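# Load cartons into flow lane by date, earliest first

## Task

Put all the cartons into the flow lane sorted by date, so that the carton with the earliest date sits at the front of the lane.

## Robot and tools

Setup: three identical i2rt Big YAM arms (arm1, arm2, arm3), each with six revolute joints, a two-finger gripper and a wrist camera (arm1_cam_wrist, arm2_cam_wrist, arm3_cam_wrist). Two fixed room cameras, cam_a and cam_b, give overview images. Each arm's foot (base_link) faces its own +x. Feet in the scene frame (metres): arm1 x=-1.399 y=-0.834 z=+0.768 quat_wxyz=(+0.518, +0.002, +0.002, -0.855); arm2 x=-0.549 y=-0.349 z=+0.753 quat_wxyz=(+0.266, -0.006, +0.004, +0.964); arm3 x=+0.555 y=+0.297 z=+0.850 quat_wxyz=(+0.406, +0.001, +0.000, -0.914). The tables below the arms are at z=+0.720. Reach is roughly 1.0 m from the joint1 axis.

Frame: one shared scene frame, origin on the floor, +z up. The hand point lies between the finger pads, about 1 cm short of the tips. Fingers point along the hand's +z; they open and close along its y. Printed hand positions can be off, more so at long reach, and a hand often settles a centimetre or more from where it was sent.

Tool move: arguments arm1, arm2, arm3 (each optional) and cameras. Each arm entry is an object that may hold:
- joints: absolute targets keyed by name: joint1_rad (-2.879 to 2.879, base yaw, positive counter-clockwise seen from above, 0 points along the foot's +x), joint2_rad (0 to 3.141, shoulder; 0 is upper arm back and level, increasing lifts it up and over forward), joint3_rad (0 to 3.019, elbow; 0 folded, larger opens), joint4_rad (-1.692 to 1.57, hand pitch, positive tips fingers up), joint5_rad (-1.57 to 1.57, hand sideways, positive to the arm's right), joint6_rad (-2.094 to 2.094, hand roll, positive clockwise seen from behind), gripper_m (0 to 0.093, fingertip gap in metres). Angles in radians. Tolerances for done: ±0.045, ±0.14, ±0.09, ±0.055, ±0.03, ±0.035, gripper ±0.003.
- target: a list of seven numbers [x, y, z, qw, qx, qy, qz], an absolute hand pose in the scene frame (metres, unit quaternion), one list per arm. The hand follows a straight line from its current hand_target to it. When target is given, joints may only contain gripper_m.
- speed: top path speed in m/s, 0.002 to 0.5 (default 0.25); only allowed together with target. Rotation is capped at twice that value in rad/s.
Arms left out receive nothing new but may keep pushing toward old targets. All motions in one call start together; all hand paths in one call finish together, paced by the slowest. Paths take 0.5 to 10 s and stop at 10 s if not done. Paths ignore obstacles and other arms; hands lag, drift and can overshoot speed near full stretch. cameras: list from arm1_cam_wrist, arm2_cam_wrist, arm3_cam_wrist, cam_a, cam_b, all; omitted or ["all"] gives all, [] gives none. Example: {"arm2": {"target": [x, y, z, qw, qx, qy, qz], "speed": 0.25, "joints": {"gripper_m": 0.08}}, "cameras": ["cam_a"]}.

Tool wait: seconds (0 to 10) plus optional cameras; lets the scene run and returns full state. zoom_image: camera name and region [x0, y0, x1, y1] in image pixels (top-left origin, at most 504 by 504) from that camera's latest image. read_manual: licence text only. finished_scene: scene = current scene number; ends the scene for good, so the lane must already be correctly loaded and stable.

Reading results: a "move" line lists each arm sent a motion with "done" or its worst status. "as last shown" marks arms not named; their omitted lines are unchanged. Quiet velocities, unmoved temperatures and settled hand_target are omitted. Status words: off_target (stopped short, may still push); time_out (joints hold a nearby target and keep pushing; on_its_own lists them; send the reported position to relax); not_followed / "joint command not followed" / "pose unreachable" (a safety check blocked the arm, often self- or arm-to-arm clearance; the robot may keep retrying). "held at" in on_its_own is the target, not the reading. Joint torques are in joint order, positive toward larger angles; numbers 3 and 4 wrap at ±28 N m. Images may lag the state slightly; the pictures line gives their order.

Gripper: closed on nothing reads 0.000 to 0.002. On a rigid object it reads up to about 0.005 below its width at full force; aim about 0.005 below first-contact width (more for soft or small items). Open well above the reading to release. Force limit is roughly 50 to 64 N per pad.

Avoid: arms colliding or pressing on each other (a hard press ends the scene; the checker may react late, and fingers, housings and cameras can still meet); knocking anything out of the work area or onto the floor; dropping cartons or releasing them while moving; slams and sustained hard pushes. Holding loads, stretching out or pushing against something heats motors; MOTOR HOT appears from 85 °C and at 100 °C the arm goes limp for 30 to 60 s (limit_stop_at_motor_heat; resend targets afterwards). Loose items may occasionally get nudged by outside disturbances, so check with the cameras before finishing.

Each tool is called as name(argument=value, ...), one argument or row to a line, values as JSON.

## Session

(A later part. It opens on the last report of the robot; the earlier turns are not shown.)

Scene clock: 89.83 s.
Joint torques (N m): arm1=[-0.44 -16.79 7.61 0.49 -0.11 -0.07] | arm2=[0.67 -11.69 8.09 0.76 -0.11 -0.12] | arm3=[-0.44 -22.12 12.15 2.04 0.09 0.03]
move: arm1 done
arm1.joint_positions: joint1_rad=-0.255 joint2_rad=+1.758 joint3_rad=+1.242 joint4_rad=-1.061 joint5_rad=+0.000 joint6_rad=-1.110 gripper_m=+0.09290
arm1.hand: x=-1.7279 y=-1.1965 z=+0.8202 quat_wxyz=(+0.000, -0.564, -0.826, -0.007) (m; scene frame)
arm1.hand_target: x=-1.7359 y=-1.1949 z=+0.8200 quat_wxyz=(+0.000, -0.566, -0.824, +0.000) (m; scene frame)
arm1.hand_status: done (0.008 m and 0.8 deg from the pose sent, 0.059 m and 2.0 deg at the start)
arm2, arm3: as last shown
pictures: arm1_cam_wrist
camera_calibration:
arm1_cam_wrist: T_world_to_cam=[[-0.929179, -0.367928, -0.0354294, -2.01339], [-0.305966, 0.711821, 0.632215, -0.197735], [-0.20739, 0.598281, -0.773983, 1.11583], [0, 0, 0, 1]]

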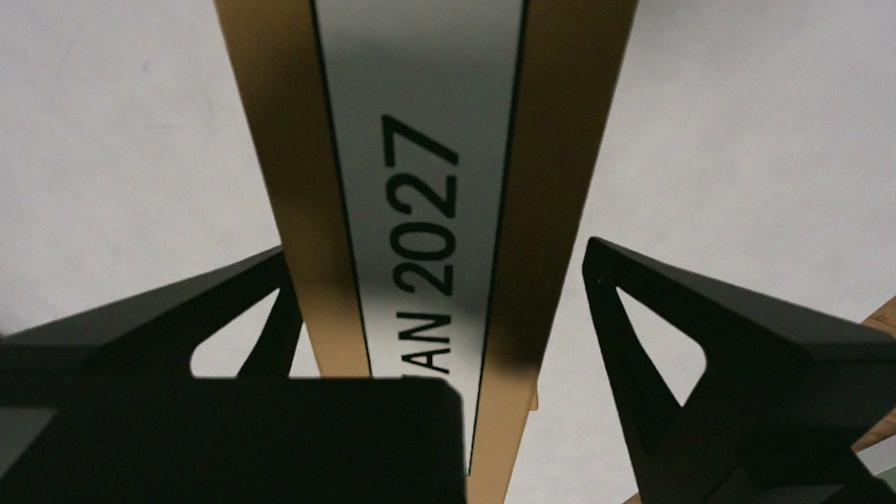

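move(
  arm1={"joints":{"gripper_m":0.05}},
  cameras=[],
)

move(
  arm1={"target":[-1.725,-1.19,1.0,0,0.566,0.824,0],"speed":0.15},
  cameras=["arm1_cam_wrist","cam_a"],
)

Scene clock: 93.47 s.
Joint torques (N m): arm1=[-0.44 -16.67 7.72 0.43 -0.02 -0.04] | arm2=[0.73 -11.63 8.1 0.76 -0.11 -0.12] | arm3=[-0.32 -22.12 12.11 2 0.08 0.05]
move: arm1 off_target
arm1.joint_positions: joint1_rad=-0.255 joint2_rad=+1.758 joint3_rad=+1.240 joint4_rad=-1.060 joint5_rad=-0.002 joint6_rad=-1.112 gripper_m=+0.06014
arm1.joint_status: gripper_m off_target (ended at +0.06017, target +0.05000)
arm1.hand: x=-1.7275 y=-1.1966 z=+0.8197 quat_wxyz=(-0.001, -0.563, -0.827, -0.006) (m; scene frame)
arm2, arm3: as last shown
pictures: none

Scene clock: 95.47 s.
Joint torques (N m): arm1=[0.21 -18.61 14.34 -0.43 -0.03 0.05] | arm2=[0.79 -11.69 8.1 0.76 -0.11 -0.12] | arm3=[-0.38 -22.07 12.11 2.07 0.07 0.03]
move: arm1 off_target
arm1.joint_positions: joint1_rad=-0.255 joint2_rad=+1.621 joint3_rad=+1.439 joint4_rad=-1.479 joint5_rad=-0.002 joint6_rad=-1.112 gripper_m=+0.06014
arm1.hand: x=-1.7095 y=-1.1772 z=+0.9562 quat_wxyz=(-0.007, -0.562, -0.826, -0.048) (m; scene frame)
arm1.hand_target: x=-1.7229 y=-1.1877 z=+0.9997 quat_wxyz=(+0.000, -0.566, -0.824, +0.000) (m; scene frame)
arm1.hand_status: off_target (0.048 m and 5.5 deg from the pose sent, 0.180 m and 0.9 deg at the start)
arm2.joint_positions: joint1_rad=+2.173 joint2_rad=+1.590 joint3_rad=+1.303 joint4_rad=-1.275 joint5_rad=+0.009 joint6_rad=-0.841 gripper_m=+0.09398
arm2.hand: x=-0.5227 y=-0.8122 z=+0.9125 quat_wxyz=(+0.004, +0.327, +0.945, -0.010) (m; scene frame)
arm3.joint_positions: joint1_rad=+1.857 joint2_rad=+1.696 joint3_rad=+2.096 joint4_rad=-1.215 joint5_rad=+0.000 joint6_rad=-0.021 gripper_m=+0.09398
arm3.hand: x=+1.1455 y=+0.0121 z=+1.3188 quat_wxyz=(-0.360, -0.197, -0.908, +0.086) (m; scene frame)
pictures: arm1_cam_wrist, cam_a
camera_calibration:
arm1_cam_wrist: T_world_to_cam=[[-0.924242, -0.365397, -0.110728, -1.90101], [-0.344321, 0.672364, 0.655263, -0.425906], [-0.164982, 0.643748, -0.747241, 1.31376], [0, 0, 0, 1]]

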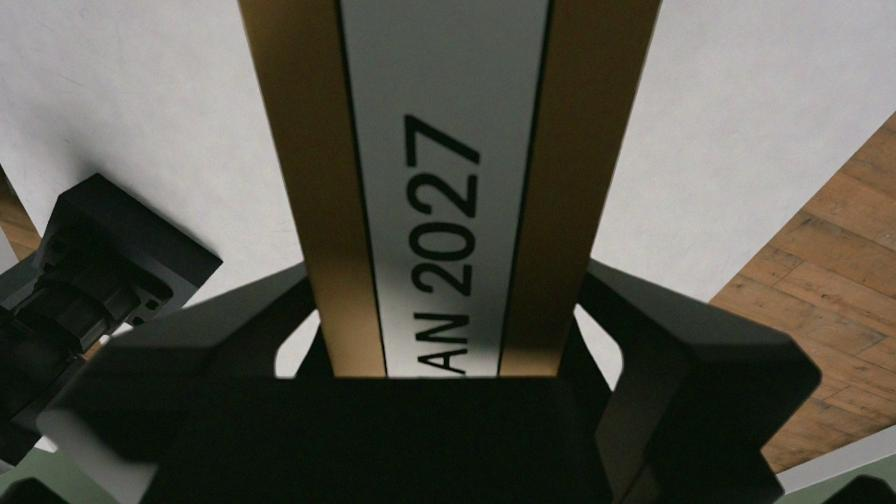

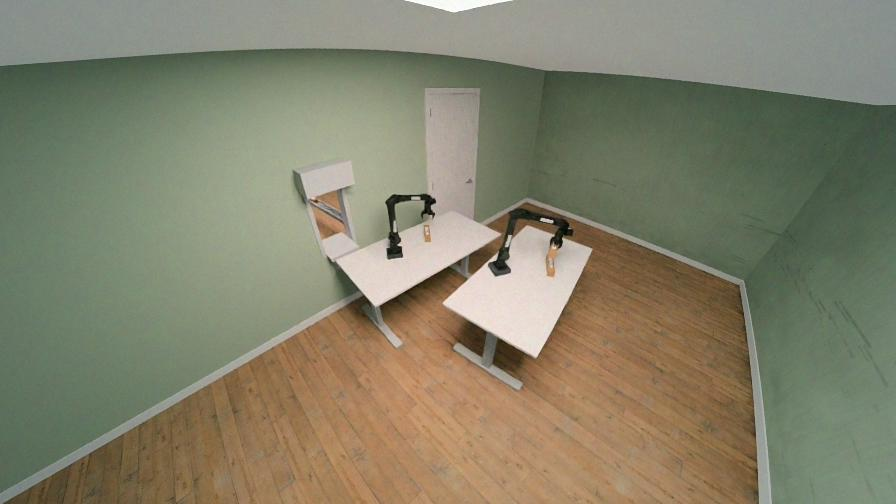

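move(
  arm1={"joints":{"joint1_rad":0.3,"joint2_rad":1.5}},
  cameras=["arm1_cam_wrist","cam_a"],
)

Scene clock: 99.43 s.
Joint torques (N m): arm1=[0.44 -17.44 13.61 -0.27 -0.09 0.06] | arm2=[0.73 -11.69 8.09 0.76 -0.11 -0.12] | arm3=[-0.21 -22.01 12.08 2.04 0.08 0.03]
move: arm1 done
arm1.joint_positions: joint1_rad=+0.304 joint2_rad=+1.532 joint3_rad=+1.452 joint4_rad=-1.482 joint5_rad=+0.000 joint6_rad=-1.112 gripper_m=+0.06015
arm1.joint_status: all done
arm1.hand: x=-1.4801 y=-1.2859 z=+1.0005 quat_wxyz=(-0.001, -0.313, -0.950, +0.002) (m; scene frame)
arm2, arm3: as last shown
pictures: arm1_cam_wrist, cam_a
camera_calibration:
arm1_cam_wrist: T_world_to_cam=[[-0.590257, -0.806912, -0.0221235, -1.88583], [-0.638602, 0.450023, 0.624233, -0.993308], [-0.493745, 0.382586, -0.780925, 0.665987], [0, 0, 0, 1]]

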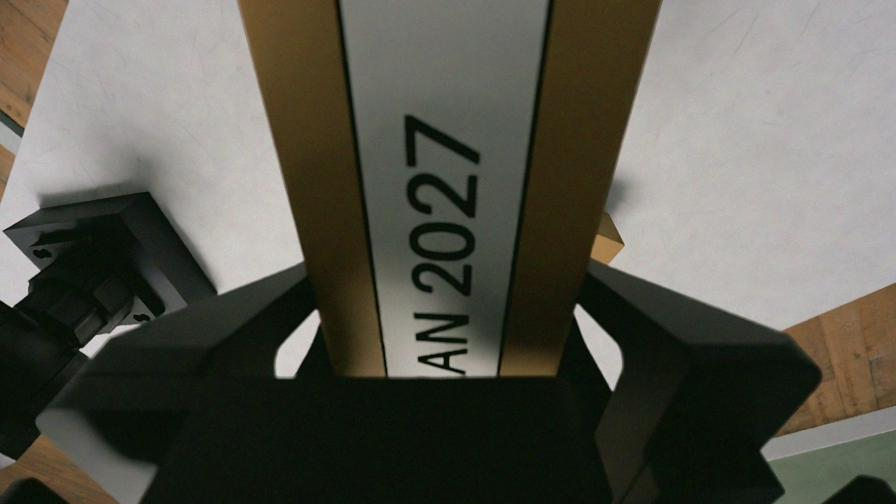

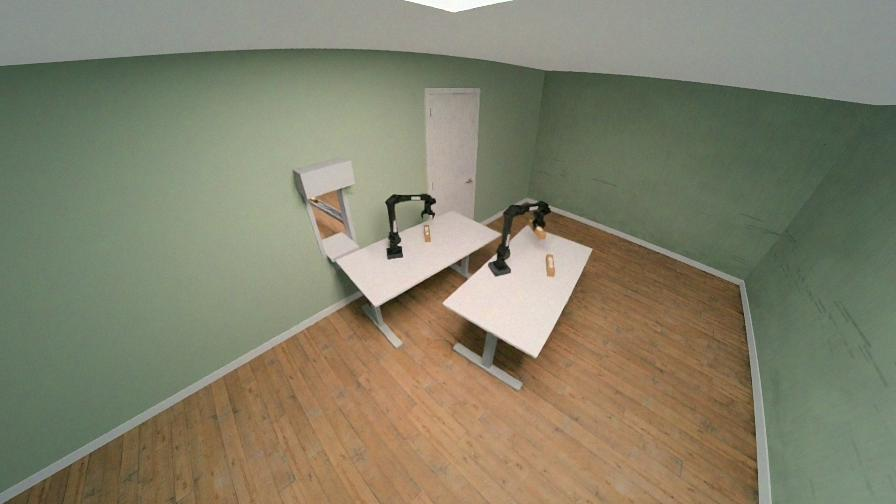

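move(
  arm1={"joints":{"joint1_rad":2.48}},
  arm3={"joints":{"joint1_rad":0.2,"joint2_rad":0.7,"joint3_rad":1.0,"joint4_rad":-1.5,"joint6_rad":0.8}},
  cameras=["arm1_cam_wrist","arm3_cam_wrist","cam_a"],
)

Scene clock: 112.20 s.
Joint torques (N m): arm1=[0.38 -17.26 13.65 -0.2 -0.09 0.06] | arm2=[0.73 -11.69 8.1 0.76 -0.11 -0.12] | arm3=[-0.73 -3.31 11.58 0.73 0.04 0.11]
Heat: arm1: hottest joint3_rad 44 °C; arm2: hottest joint3_rad 43 °C; arm3: hottest joint3_rad 40 °C.
move: arm1 done; arm3 done
arm1.joint_positions: joint1_rad=+2.489 joint2_rad=+1.532 joint3_rad=+1.452 joint4_rad=-1.484 joint5_rad=-0.001 joint6_rad=-1.112 gripper_m=+0.06023
arm1.joint_status: all done
arm1.hand: x=-0.9846 y=-0.6418 z=+1.0051 quat_wxyz=(-0.006, +0.699, -0.715, +0.000) (m; scene frame)
arm2: as last shown
arm3.joint_positions: joint1_rad=+0.211 joint2_rad=+0.708 joint3_rad=+0.999 joint4_rad=-1.493 joint5_rad=+0.003 joint6_rad=+0.791 gripper_m=+0.09402
arm3.joint_status: all done
arm3.hand: x=+0.4367 y=+0.0962 z=+1.1583 quat_wxyz=(-0.145, -0.975, -0.125, +0.111) (m; scene frame)
pictures: arm1_cam_wrist, arm3_cam_wrist, cam_a
camera_calibration:
arm1_cam_wrist: T_world_to_cam=[[0.999724, -0.0171436, -0.0160798, 0.99276], [-0.00350062, -0.785084, 0.619379, -1.13209], [-0.0232424, -0.619152, -0.784927, 0.492203], [0, 0, 0, 1]]
arm3_cam_wrist: T_world_to_cam=[[-0.262059, 0.929145, -0.260796, 0.328014], [0.86877, 0.344802, 0.355458, -0.822477], [0.420196, -0.13342, -0.897572, 0.992026], [0, 0, 0, 1]]

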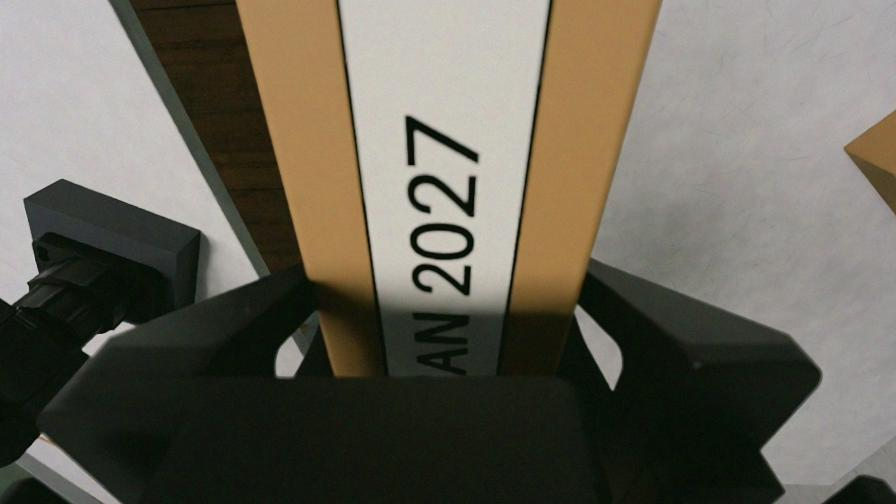

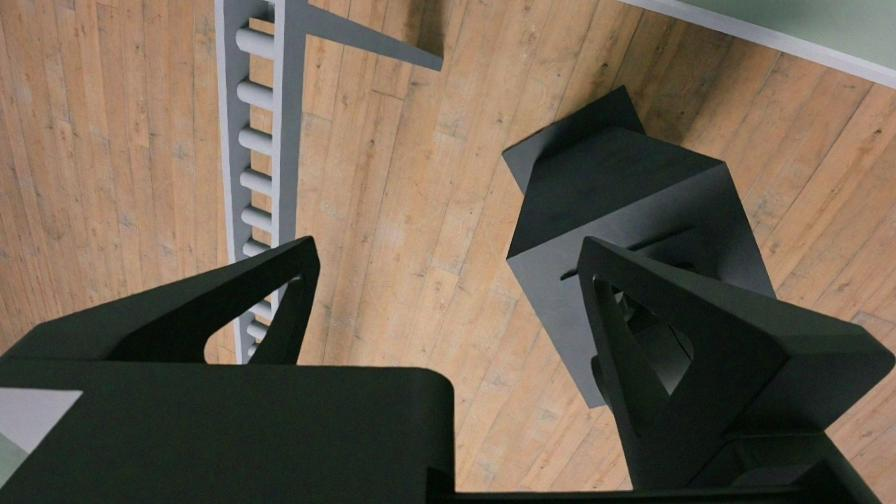

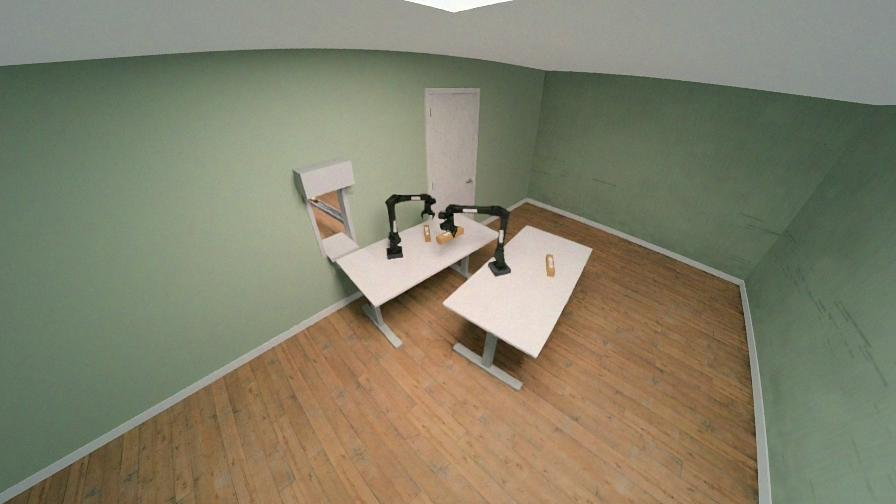

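move(
  arm1={"target":[-0.86,-0.575,0.87,0,0.707,-0.707,0],"speed":0.15},
  cameras=["arm1_cam_wrist","arm2_cam_wrist","cam_a"],
)

zoom_image(
  camera="cam_a",
  region=[380, 180, 530, 300],
)

Scene clock: 117.80 s.
Joint torques (N m): arm1=[1.79 -23.71 13.27 0.09 0 -0.05] | arm2=[0.79 -11.75 8.13 0.76 -0.11 -0.12] | arm3=[-0.67 -3.25 11.64 0.79 0.02 0.13]
move: arm1 off_target
arm1.joint_positions: joint1_rad=+2.489 joint2_rad=+1.995 joint3_rad=+1.605 joint4_rad=-1.293 joint5_rad=+0.003 joint6_rad=-1.113 gripper_m=+0.06025
arm1.hand: x=-0.8861 y=-0.5957 z=+0.8280 quat_wxyz=(+0.051, +0.699, -0.713, -0.018) (m; scene frame)
arm1.hand_target: x=-0.8630 y=-0.5764 z=+0.8710 quat_wxyz=(+0.000, +0.707, -0.707, +0.000) (m; scene frame)
arm1.hand_status: off_target (0.054 m and 6.3 deg from the pose sent, 0.196 m and 1.4 deg at the start)
arm2, arm3: as last shown
pictures: arm1_cam_wrist, arm2_cam_wrist, cam_a
camera_calibration:
arm1_cam_wrist: T_world_to_cam=[[0.992381, -0.0190851, -0.121721, 0.972054], [0.0662296, -0.750426, 0.657627, -0.935081], [-0.103893, -0.660678, -0.743445, 0.253417], [0, 0, 0, 1]]
arm2_cam_wrist: T_world_to_cam=[[-0.614895, -0.788082, 0.0288325, -0.989776], [-0.646639, 0.524789, 0.553583, -0.408923], [-0.4514, 0.321751, -0.832295, 0.907715], [0, 0, 0, 1]]

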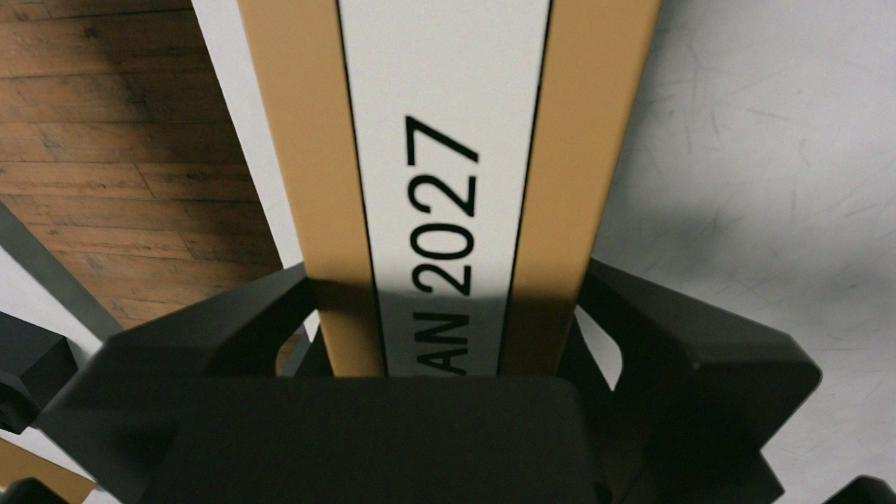

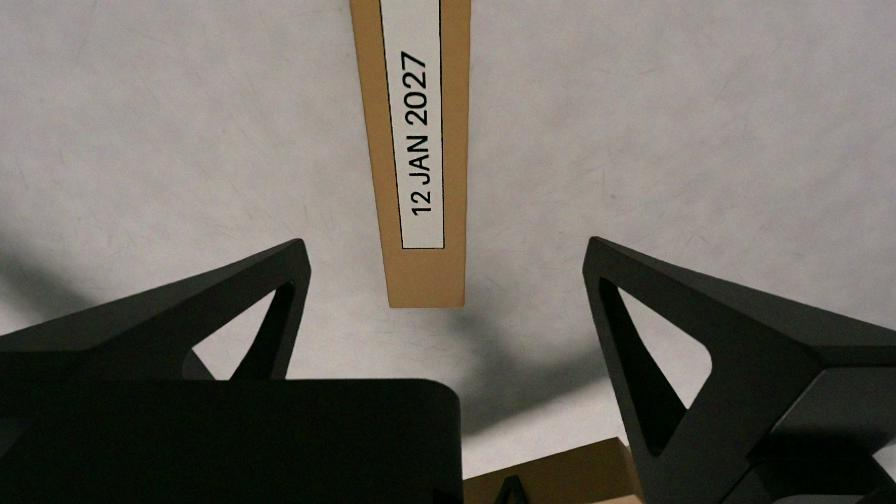

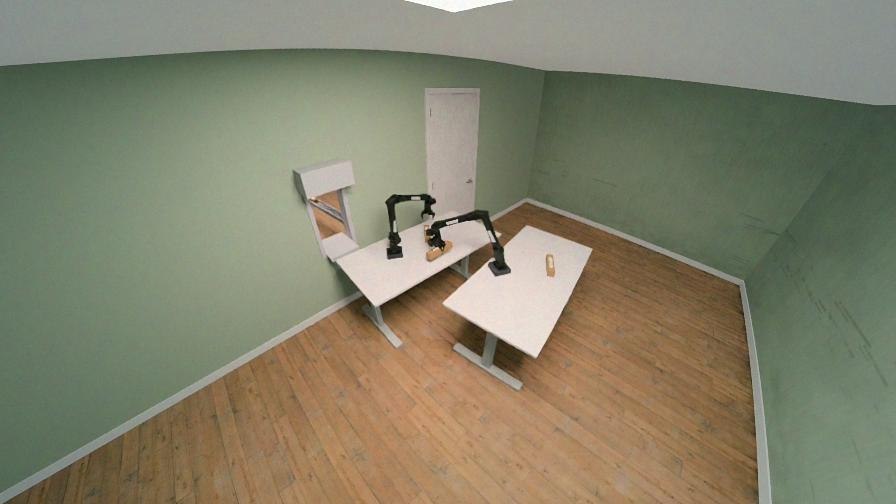

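Scaled by 3.360 from the camera's 896x504 image, which has a finer 1280x720 frame.

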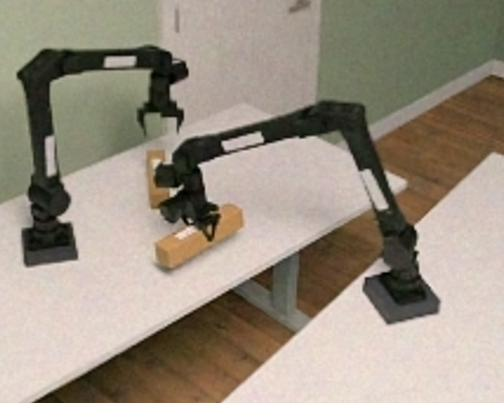

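move(
  arm1={"target":[-0.835,-0.555,0.81,0,0.707,-0.707,0],"speed":0.1},
  cameras=["cam_a"],
)

zoom_image(
  camera="cam_a",
  region=[380, 180, 530, 300],
)

Scene clock: 121.40 s.
Joint torques (N m): arm1=[2.02 -24.7 12.85 0.17 0 0.07] | arm2=[0.79 -11.69 8.1 0.75 -0.11 -0.12] | arm3=[-0.73 -3.25 11.58 0.7 0.02 0.12]
move: arm1 off_target
arm1.joint_positions: joint1_rad=+2.498 joint2_rad=+2.116 joint3_rad=+1.660 joint4_rad=-1.214 joint5_rad=+0.002 joint6_rad=-1.114 gripper_m=+0.06025
arm1.hand: x=-0.8615 y=-0.5783 z=+0.7762 quat_wxyz=(+0.045, +0.702, -0.710, -0.016) (m; scene frame)
arm1.hand_target: x=-0.8377 y=-0.5561 z=+0.8113 quat_wxyz=(+0.000, +0.707, -0.707, +0.000) (m; scene frame)
arm1.hand_status: off_target (0.049 m and 5.5 deg from the pose sent, 0.068 m and 6.3 deg at the start)
arm2, arm3: as last shown
pictures: cam_a

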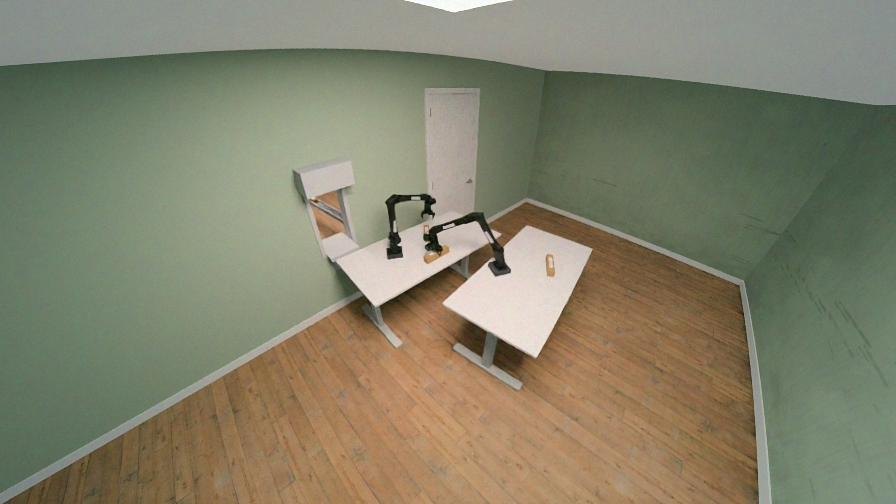

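Scaled by 3.360 from the camera's 896x504 image, which has a finer 1280x720 frame.

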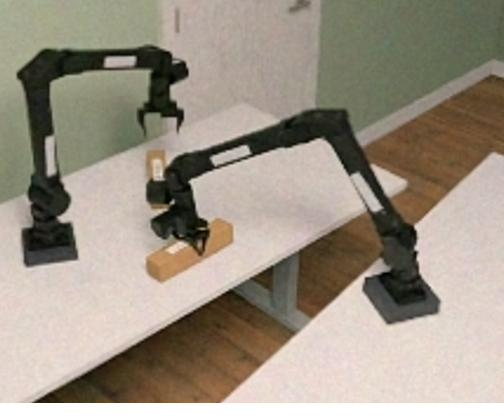

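Lower ~2 cm more; then release.

move(
  arm1={"target":[-0.835,-0.555,0.785,0,0.707,-0.707,0],"speed":0.06},
  cameras=[],
)

move(
  arm1={"joints":{"gripper_m":0.09}},
  cameras=["arm1_cam_wrist"],
)

move(
  arm1={"target":[-0.88,-0.585,0.98,0,0.707,-0.707,0],"speed":0.2},
  cameras=["cam_a","arm1_cam_wrist"],
)

Scene clock: 125.10 s.
Joint torques (N m): arm1=[2.08 -22.24 11.34 0.49 0.15 0.1] | arm2=[0.73 -11.75 8.1 0.75 -0.11 -0.12] | arm3=[-0.67 -3.19 11.62 0.72 0.04 0.12]
move: arm1 off_target
arm1.joint_positions: joint1_rad=+2.498 joint2_rad=+2.125 joint3_rad=+1.660 joint4_rad=-1.170 joint5_rad=-0.001 joint6_rad=-1.115 gripper_m=+0.06024
arm1.hand: x=-0.8530 y=-0.5736 z=+0.7705 quat_wxyz=(+0.027, +0.703, -0.710, -0.012) (m; scene frame)
arm1.hand_target: x=-0.8363 y=-0.5554 z=+0.7858 quat_wxyz=(+0.000, +0.707, -0.707, +0.000) (m; scene frame)
arm1.hand_status: off_target (0.030 m and 3.5 deg from the pose sent, 0.036 m and 5.5 deg at the start)
arm2, arm3: as last shown
pictures: none

Scene clock: 125.73 s.
Joint torques (N m): arm1=[2.08 -22.18 11.34 0.42 0.05 0.09] | arm2=[0.73 -11.69 8.1 0.75 -0.11 -0.12] | arm3=[-0.67 -3.31 11.6 0.75 0.03 0.11]
move: arm1 done
arm1.joint_positions: joint1_rad=+2.498 joint2_rad=+2.125 joint3_rad=+1.660 joint4_rad=-1.169 joint5_rad=+0.001 joint6_rad=-1.115 gripper_m=+0.08984
arm1.joint_status: all done
arm1.hand: x=-0.8526 y=-0.5739 z=+0.7700 quat_wxyz=(+0.027, +0.703, -0.710, -0.011) (m; scene frame)
arm2, arm3: as last shown
pictures: arm1_cam_wrist
camera_calibration:
arm1_cam_wrist: T_world_to_cam=[[0.996868, -0.00730218, -0.0787501, 0.909681], [0.0452063, -0.764421, 0.643131, -0.897637], [-0.0648944, -0.644676, -0.761696, 0.284719], [0, 0, 0, 1]]

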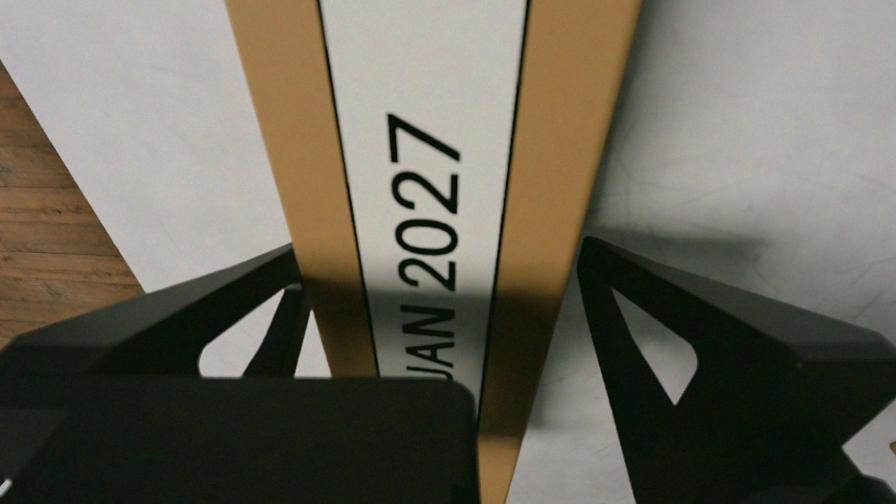

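Scene clock: 127.43 s.
Joint torques (N m): arm1=[1.14 -20.42 12.79 -0.31 0.05 -0.03] | arm2=[0.73 -11.69 8.1 0.76 -0.11 -0.12] | arm3=[-0.79 -3.37 11.62 0.7 0.02 0.12]
move: arm1 off_target
arm1.joint_positions: joint1_rad=+2.498 joint2_rad=+1.865 joint3_rad=+1.756 joint4_rad=-1.516 joint5_rad=+0.002 joint6_rad=-1.115 gripper_m=+0.08993
arm1.hand: x=-0.8905 y=-0.5929 z=+0.9566 quat_wxyz=(+0.023, +0.703, -0.711, -0.009) (m; scene frame)
arm1.hand_target: x=-0.8811 y=-0.5855 z=+0.9800 quat_wxyz=(+0.000, +0.707, -0.707, +0.000) (m; scene frame)
arm1.hand_status: off_target (0.027 m and 2.9 deg from the pose sent, 0.212 m and 3.4 deg at the start)
arm2, arm3: as last shown
pictures: arm1_cam_wrist, cam_a
camera_calibration:
arm1_cam_wrist: T_world_to_cam=[[0.997568, -0.00701834, -0.0693477, 0.953823], [0.0391215, -0.76705, 0.640393, -1.03481], [-0.0576876, -0.641549, -0.76491, 0.423503], [0, 0, 0, 1]]

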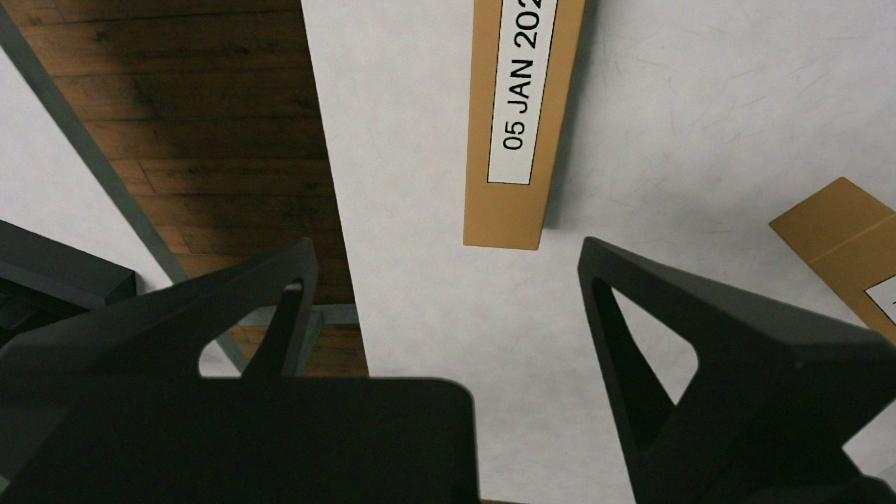

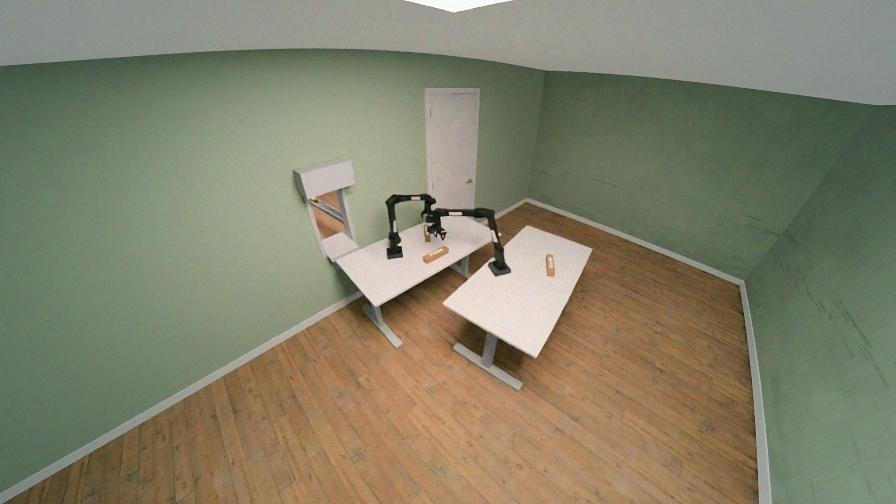

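move(
  arm1={"joints":{"joint1_rad":-0.3,"joint2_rad":1.73,"joint3_rad":1.78,"joint4_rad":-1.65,"joint6_rad":-0.02}},
  cameras=["arm1_cam_wrist"],
)

Scene clock: 133.30 s.
Joint torques (N m): arm1=[1.2 -18.78 10.51 -0.27 0.05 0.1] | arm2=[0.73 -11.69 8.12 0.79 -0.11 -0.12] | arm3=[-0.67 -3.08 11.63 0.73 0.02 0.12]
move: arm1 done
arm1.joint_positions: joint1_rad=-0.306 joint2_rad=+1.736 joint3_rad=+1.756 joint4_rad=-1.640 joint5_rad=+0.005 joint6_rad=-0.026 gripper_m=+0.08999
arm1.joint_status: all done
arm1.hand: x=-1.7693 y=-1.2019 z=+1.0199 quat_wxyz=(+0.013, -0.919, -0.393, -0.024) (m; scene frame)
arm2.joint_positions: joint1_rad=+2.173 joint2_rad=+1.590 joint3_rad=+1.303 joint4_rad=-1.275 joint5_rad=+0.009 joint6_rad=-0.841 gripper_m=+0.09398
arm2.hand: x=-0.5227 y=-0.8122 z=+0.9125 quat_wxyz=(+0.004, +0.327, +0.945, -0.010) (m; scene frame)
arm3: as last shown
pictures: arm1_cam_wrist
camera_calibration:
arm1_cam_wrist: T_world_to_cam=[[-0.725544, 0.687898, -0.0195511, -0.43366], [0.502264, 0.548745, 0.668289, 0.864383], [0.470443, 0.475053, -0.743645, 2.28525], [0, 0, 0, 1]]

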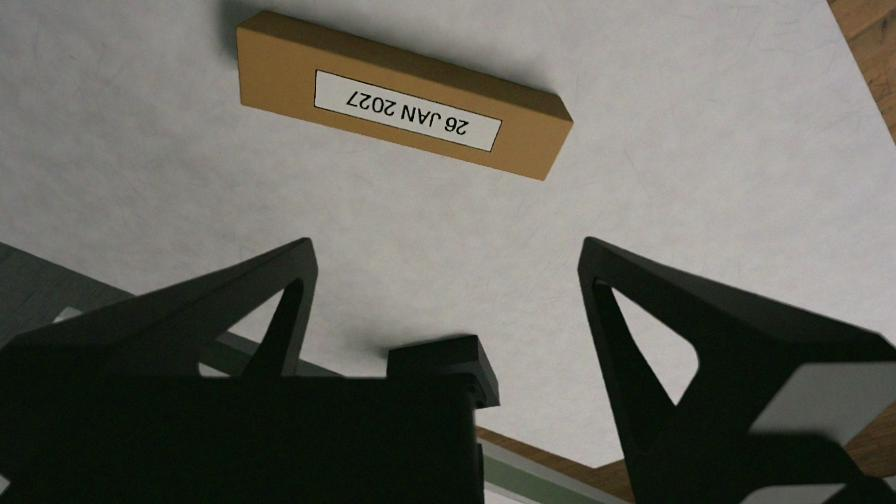

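move(
  arm1={"target":[-1.742,-1.186,0.85,0,0.492,0.87,0],"speed":0.2},
  arm2={"target":[-0.852,-0.557,0.9,0,0.707,0.707,0],"speed":0.2},
  cameras=["arm1_cam_wrist","arm2_cam_wrist"],
)

Scene clock: 144.27 s.
Joint torques (N m): arm1=[1.9 -16.44 7.73 0.36 -0.12 -0.02] | arm2=[-0.38 -7.18 11.49 0.62 -0.09 -0.12] | arm3=[-0.79 -3.25 11.64 0.7 0.03 0.12]
move: arm1 done; arm2 off_target
arm1.joint_positions: joint1_rad=-0.306 joint2_rad=+1.717 joint3_rad=+1.275 joint4_rad=-1.133 joint5_rad=+0.000 joint6_rad=-1.305 gripper_m=+0.08999
arm1.hand: x=-1.7451 y=-1.1785 z=+0.8507 quat_wxyz=(+0.000, -0.503, -0.865, -0.005) (m; scene frame)
arm1.hand_target: x=-1.7420 y=-1.1860 z=+0.8501 quat_wxyz=(+0.000, -0.492, -0.870, +0.000) (m; scene frame)
arm1.hand_status: done (0.008 m and 1.5 deg from the pose sent, 0.173 m and 74.7 deg at the start)
arm2.joint_positions: joint1_rad=+1.161 joint2_rad=+1.336 joint3_rad=+0.997 joint4_rad=-1.255 joint5_rad=+0.015 joint6_rad=-0.944 gripper_m=+0.09398
arm2.hand: x=-0.8400 y=-0.5514 z=+0.8947 quat_wxyz=(+0.002, +0.709, +0.705, +0.012) (m; scene frame)
arm2.hand_target: x=-0.8517 y=-0.5568 z=+0.9001 quat_wxyz=(+0.000, +0.707, +0.707, +0.000) (m; scene frame)
arm2.hand_status: off_target (0.014 m and 1.4 deg from the pose sent, 0.417 m and 51.8 deg at the start)
arm3: as last shown
pictures: arm1_cam_wrist, arm2_cam_wrist
camera_calibration:
arm1_cam_wrist: T_world_to_cam=[[-0.866469, -0.498052, -0.0342782, -2.06656], [-0.405505, 0.662087, 0.630244, -0.465764], [-0.291199, 0.559987, -0.77564, 0.935083], [0, 0, 0, 1]]
arm2_cam_wrist: T_world_to_cam=[[-0.999981, 0.0000253569, -0.00621126, -0.836325], [-0.00356076, 0.81702, 0.576599, -0.0603769], [0.00508934, 0.57661, -0.817004, 1.17606], [0, 0, 0, 1]]

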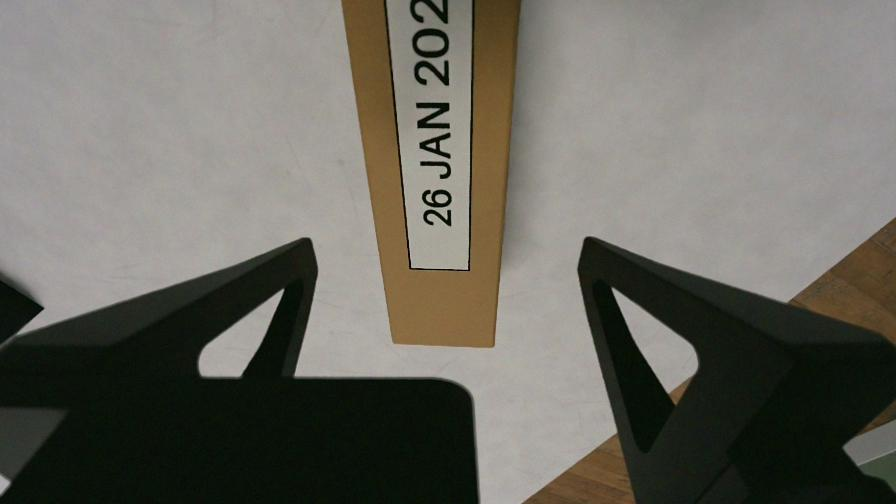

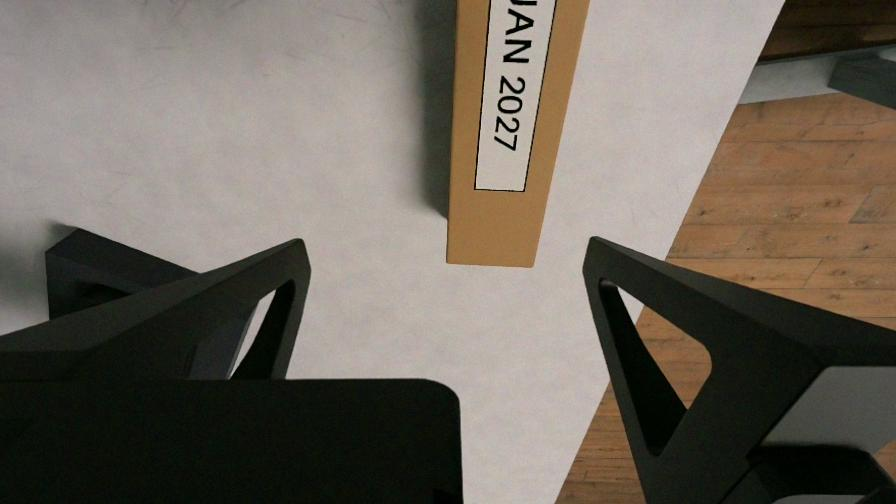

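move(
  arm1={"target":[-1.742,-1.18,0.755,0,0.492,0.87,0],"speed":0.1},
  arm2={"target":[-0.88,-0.605,0.88,0,0.707,0.707,0],"speed":0.15},
  cameras=["arm1_cam_wrist","arm2_cam_wrist"],
)

Scene clock: 153.50 s.
Joint torques (N m): arm1=[1.2 -16.21 6.67 0.5 -0.12 -0.07] | arm2=[0.79 -9.05 13.48 0.55 -0.13 0.11] | arm3=[-0.62 -3.14 11.55 0.75 0.03 0.12]
move: arm1 done; arm2 off_target
arm1.joint_positions: joint1_rad=-0.306 joint2_rad=+1.841 joint3_rad=+1.160 joint4_rad=-0.896 joint5_rad=+0.000 joint6_rad=-1.314 gripper_m=+0.08999
arm1.hand: x=-1.7417 y=-1.1749 z=+0.7560 quat_wxyz=(-0.001, -0.499, -0.867, -0.005) (m; scene frame)
arm1.hand_target: x=-1.7419 y=-1.1800 z=+0.7551 quat_wxyz=(+0.000, -0.492, -0.870, +0.000) (m; scene frame)
arm1.hand_status: done (0.005 m and 1.1 deg from the pose sent, 0.096 m and 1.5 deg at the start)
arm2.joint_positions: joint1_rad=+1.199 joint2_rad=+1.482 joint3_rad=+1.065 joint4_rad=-1.204 joint5_rad=+0.015 joint6_rad=-0.913 gripper_m=+0.09398
arm2.hand: x=-0.8620 y=-0.5861 z=+0.8666 quat_wxyz=(+0.003, +0.706, +0.708, +0.025) (m; scene frame)
arm2.hand_target: x=-0.8788 y=-0.6043 z=+0.8804 quat_wxyz=(+0.000, +0.707, +0.707, +0.000) (m; scene frame)
arm2.hand_status: off_target (0.029 m and 2.9 deg from the pose sent, 0.069 m and 1.4 deg at the start)
arm3.joint_positions: joint1_rad=+0.211 joint2_rad=+0.708 joint3_rad=+0.999 joint4_rad=-1.493 joint5_rad=+0.003 joint6_rad=+0.791 gripper_m=+0.09402
arm3.hand: x=+0.4367 y=+0.0962 z=+1.1583 quat_wxyz=(-0.145, -0.975, -0.125, +0.111) (m; scene frame)
pictures: arm1_cam_wrist, arm2_cam_wrist
camera_calibration:
arm1_cam_wrist: T_world_to_cam=[[-0.86224, -0.505303, -0.0347828, -2.06589], [-0.411431, 0.658694, 0.629958, -0.421197], [-0.295409, 0.557486, -0.77585, 0.850555], [0, 0, 0, 1]]
arm2_cam_wrist: T_world_to_cam=[[-0.999604, -0.00736093, -0.0271682, -0.844362], [-0.0219814, 0.807023, 0.590111, -0.0493612], [0.0175816, 0.590474, -0.806865, 1.18336], [0, 0, 0, 1]]

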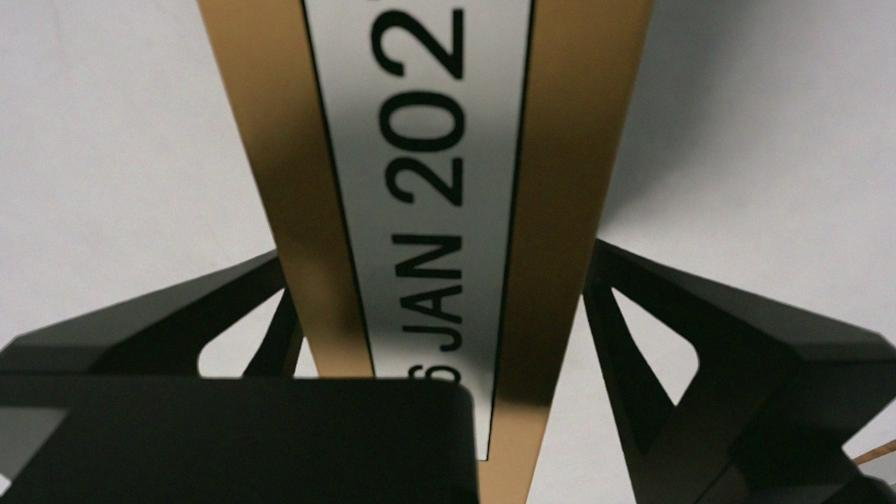

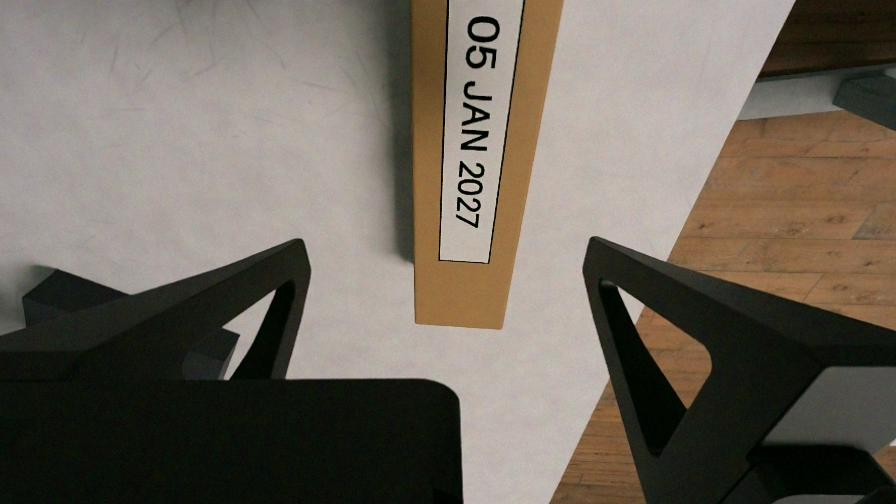

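move(
  arm1={"joints":{"gripper_m":0.05}},
  arm2={"target":[-0.888,-0.613,0.755,0,0.707,0.707,0],"speed":0.1},
  cameras=["arm2_cam_wrist"],
)

Scene clock: 157.37 s.
Joint torques (N m): arm1=[1.2 -16.67 6.69 0.46 -0.11 -0.03] | arm2=[0.67 -7.3 5.87 2.96 -0.08 0.09] | arm3=[-0.73 -3.19 11.66 0.75 0.03 0.12]
move: arm1 off_target; arm2 off_target
arm1.joint_positions: joint1_rad=-0.306 joint2_rad=+1.841 joint3_rad=+1.160 joint4_rad=-0.895 joint5_rad=+0.000 joint6_rad=-1.317 gripper_m=+0.06018
arm1.joint_status: gripper_m off_target (ended at +0.06021, target +0.05000)
arm1.hand: x=-1.7417 y=-1.1749 z=+0.7559 quat_wxyz=(-0.001, -0.498, -0.867, -0.005) (m; scene frame)
arm2.joint_positions: joint1_rad=+1.199 joint2_rad=+1.642 joint3_rad=+1.021 joint4_rad=-0.926 joint5_rad=+0.014 joint6_rad=-0.914 gripper_m=+0.09398
arm2.hand: x=-0.8932 y=-0.6118 z=+0.7883 quat_wxyz=(-0.001, +0.706, +0.708, -0.012) (m; scene frame)
arm2.hand_target: x=-0.8863 y=-0.6115 z=+0.7571 quat_wxyz=(+0.000, +0.707, +0.707, +0.001) (m; scene frame)
arm2.hand_status: off_target (0.034 m and 1.4 deg from the pose sent, 0.118 m and 2.9 deg at the start)
arm3: as last shown
pictures: arm2_cam_wrist
camera_calibration:
arm2_cam_wrist: T_world_to_cam=[[-0.999474, -0.00690654, 0.0317016, -0.923895], [0.0117747, 0.833256, 0.552762, 0.0926191], [-0.0302332, 0.552844, -0.832736, 1.09057], [0, 0, 0, 1]]

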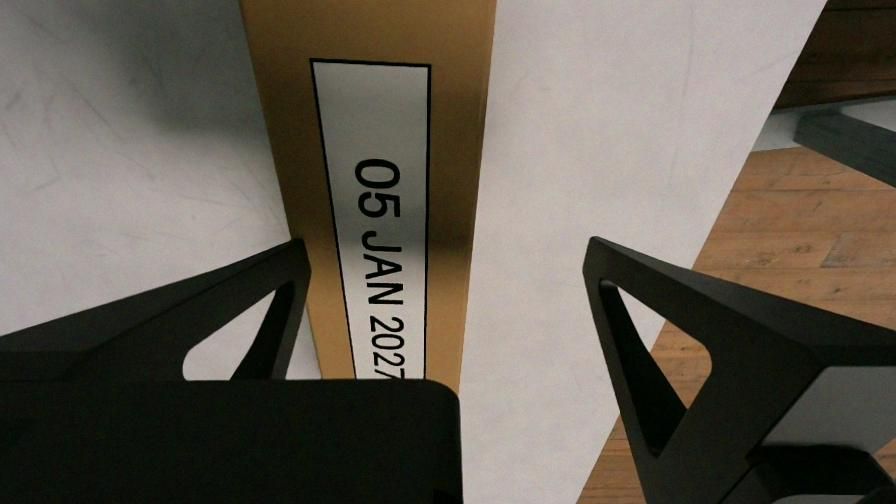

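move(
  arm1={"target":[-1.74,-1.175,0.96,0,0.492,0.87,0],"speed":0.2},
  arm2={"target":[-0.885,-0.61,0.845,0,0.707,0.707,0],"speed":0.1},
  cameras=[],
)

move(
  arm2={"target":[-0.871,-0.605,0.84,0,0.707,0.707,0],"speed":0.1},
  cameras=["arm1_cam_wrist","arm2_cam_wrist"],
)

Scene clock: 162.07 s.
Joint torques (N m): arm1=[0.73 -18.02 13.76 -0.59 -0.11 -0.09] | arm2=[0.85 -11.34 12.67 -0.17 -0.11 0.09] | arm3=[-0.85 -3.08 11.63 0.72 0.02 0.12]
move: arm1 off_target; arm2 off_target
arm1.joint_positions: joint1_rad=-0.306 joint2_rad=+1.628 joint3_rad=+1.355 joint4_rad=-1.378 joint5_rad=+0.000 joint6_rad=-1.317 gripper_m=+0.06018
arm1.hand: x=-1.7248 y=-1.1585 z=+0.9216 quat_wxyz=(-0.010, -0.497, -0.867, -0.042) (m; scene frame)
arm1.hand_target: x=-1.7382 y=-1.1732 z=+0.9600 quat_wxyz=(+0.000, -0.492, -0.870, +0.000) (m; scene frame)
arm1.hand_status: off_target (0.044 m and 5.0 deg from the pose sent, 0.204 m and 1.0 deg at the start)
arm2.joint_positions: joint1_rad=+1.199 joint2_rad=+1.557 joint3_rad=+1.034 joint4_rad=-1.094 joint5_rad=+0.014 joint6_rad=-0.912 gripper_m=+0.09398
arm2.hand: x=-0.8704 y=-0.5935 z=+0.8267 quat_wxyz=(+0.003, +0.706, +0.707, +0.023) (m; scene frame)
arm2.hand_target: x=-0.8842 y=-0.6095 z=+0.8453 quat_wxyz=(+0.000, +0.707, +0.707, +0.000) (m; scene frame)
arm2.hand_status: off_target (0.029 m and 2.7 deg from the pose sent, 0.057 m and 1.4 deg at the start)
arm3: as last shown
pictures: none

Scene clock: 163.03 s.
Joint torques (N m): arm1=[0.79 -17.9 13.76 -0.49 -0.11 -0.09] | arm2=[0.79 -11.11 9.35 0.73 -0.1 0.03] | arm3=[-0.62 -3.14 11.6 0.75 0.02 0.13]
move: arm2 done
arm1, arm3: as last shown
arm1.hand: x=-1.7247 y=-1.1584 z=+0.9216 quat_wxyz=(-0.010, -0.497, -0.867, -0.042) (m; scene frame)
arm2.joint_positions: joint1_rad=+1.210 joint2_rad=+1.533 joint3_rad=+1.034 joint4_rad=-1.093 joint5_rad=+0.014 joint6_rad=-0.901 gripper_m=+0.09398
arm2.hand: x=-0.8688 y=-0.5979 z=+0.8361 quat_wxyz=(+0.001, +0.706, +0.708, +0.011) (m; scene frame)
arm2.hand_target: x=-0.8710 y=-0.6049 z=+0.8401 quat_wxyz=(+0.000, +0.707, +0.707, +0.000) (m; scene frame)
arm2.hand_status: done (0.008 m and 1.2 deg from the pose sent, 0.018 m and 2.7 deg at the start)
pictures: arm1_cam_wrist, arm2_cam_wrist
camera_calibration:
arm1_cam_wrist: T_world_to_cam=[[-0.856778, -0.504317, -0.107683, -1.95935], [-0.447487, 0.623301, 0.641289, -0.64303], [-0.256294, 0.597629, -0.759706, 1.07395], [0, 0, 0, 1]]
arm2_cam_wrist: T_world_to_cam=[[-0.999971, -0.00643828, -0.00407616, -0.871209], [-0.00761089, 0.817508, 0.575867, 0.00871939], [-0.0003753, 0.575881, -0.817533, 1.15046], [0, 0, 0, 1]]

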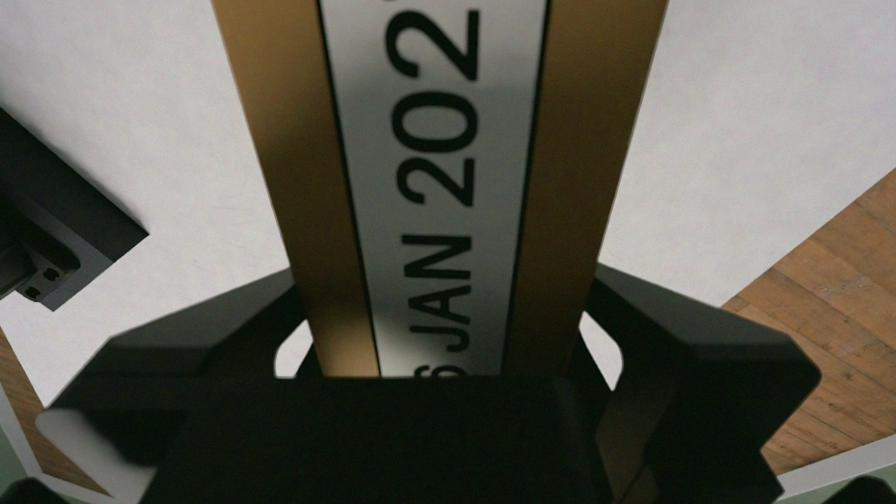

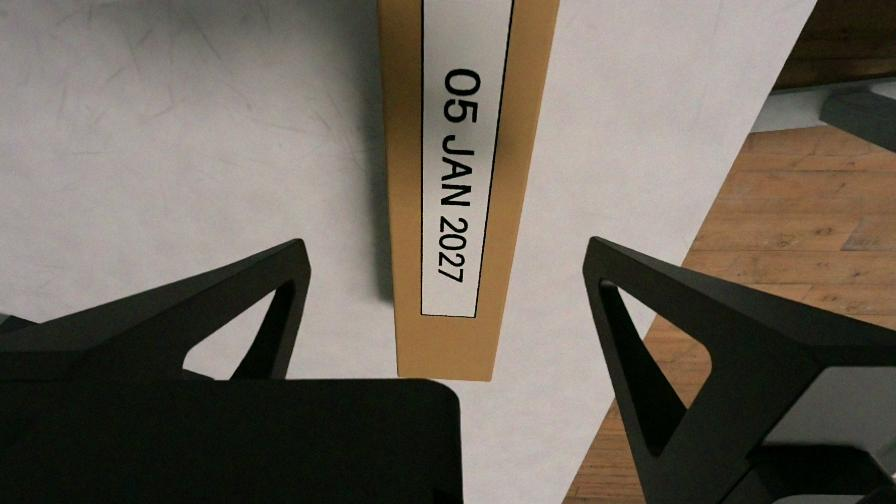

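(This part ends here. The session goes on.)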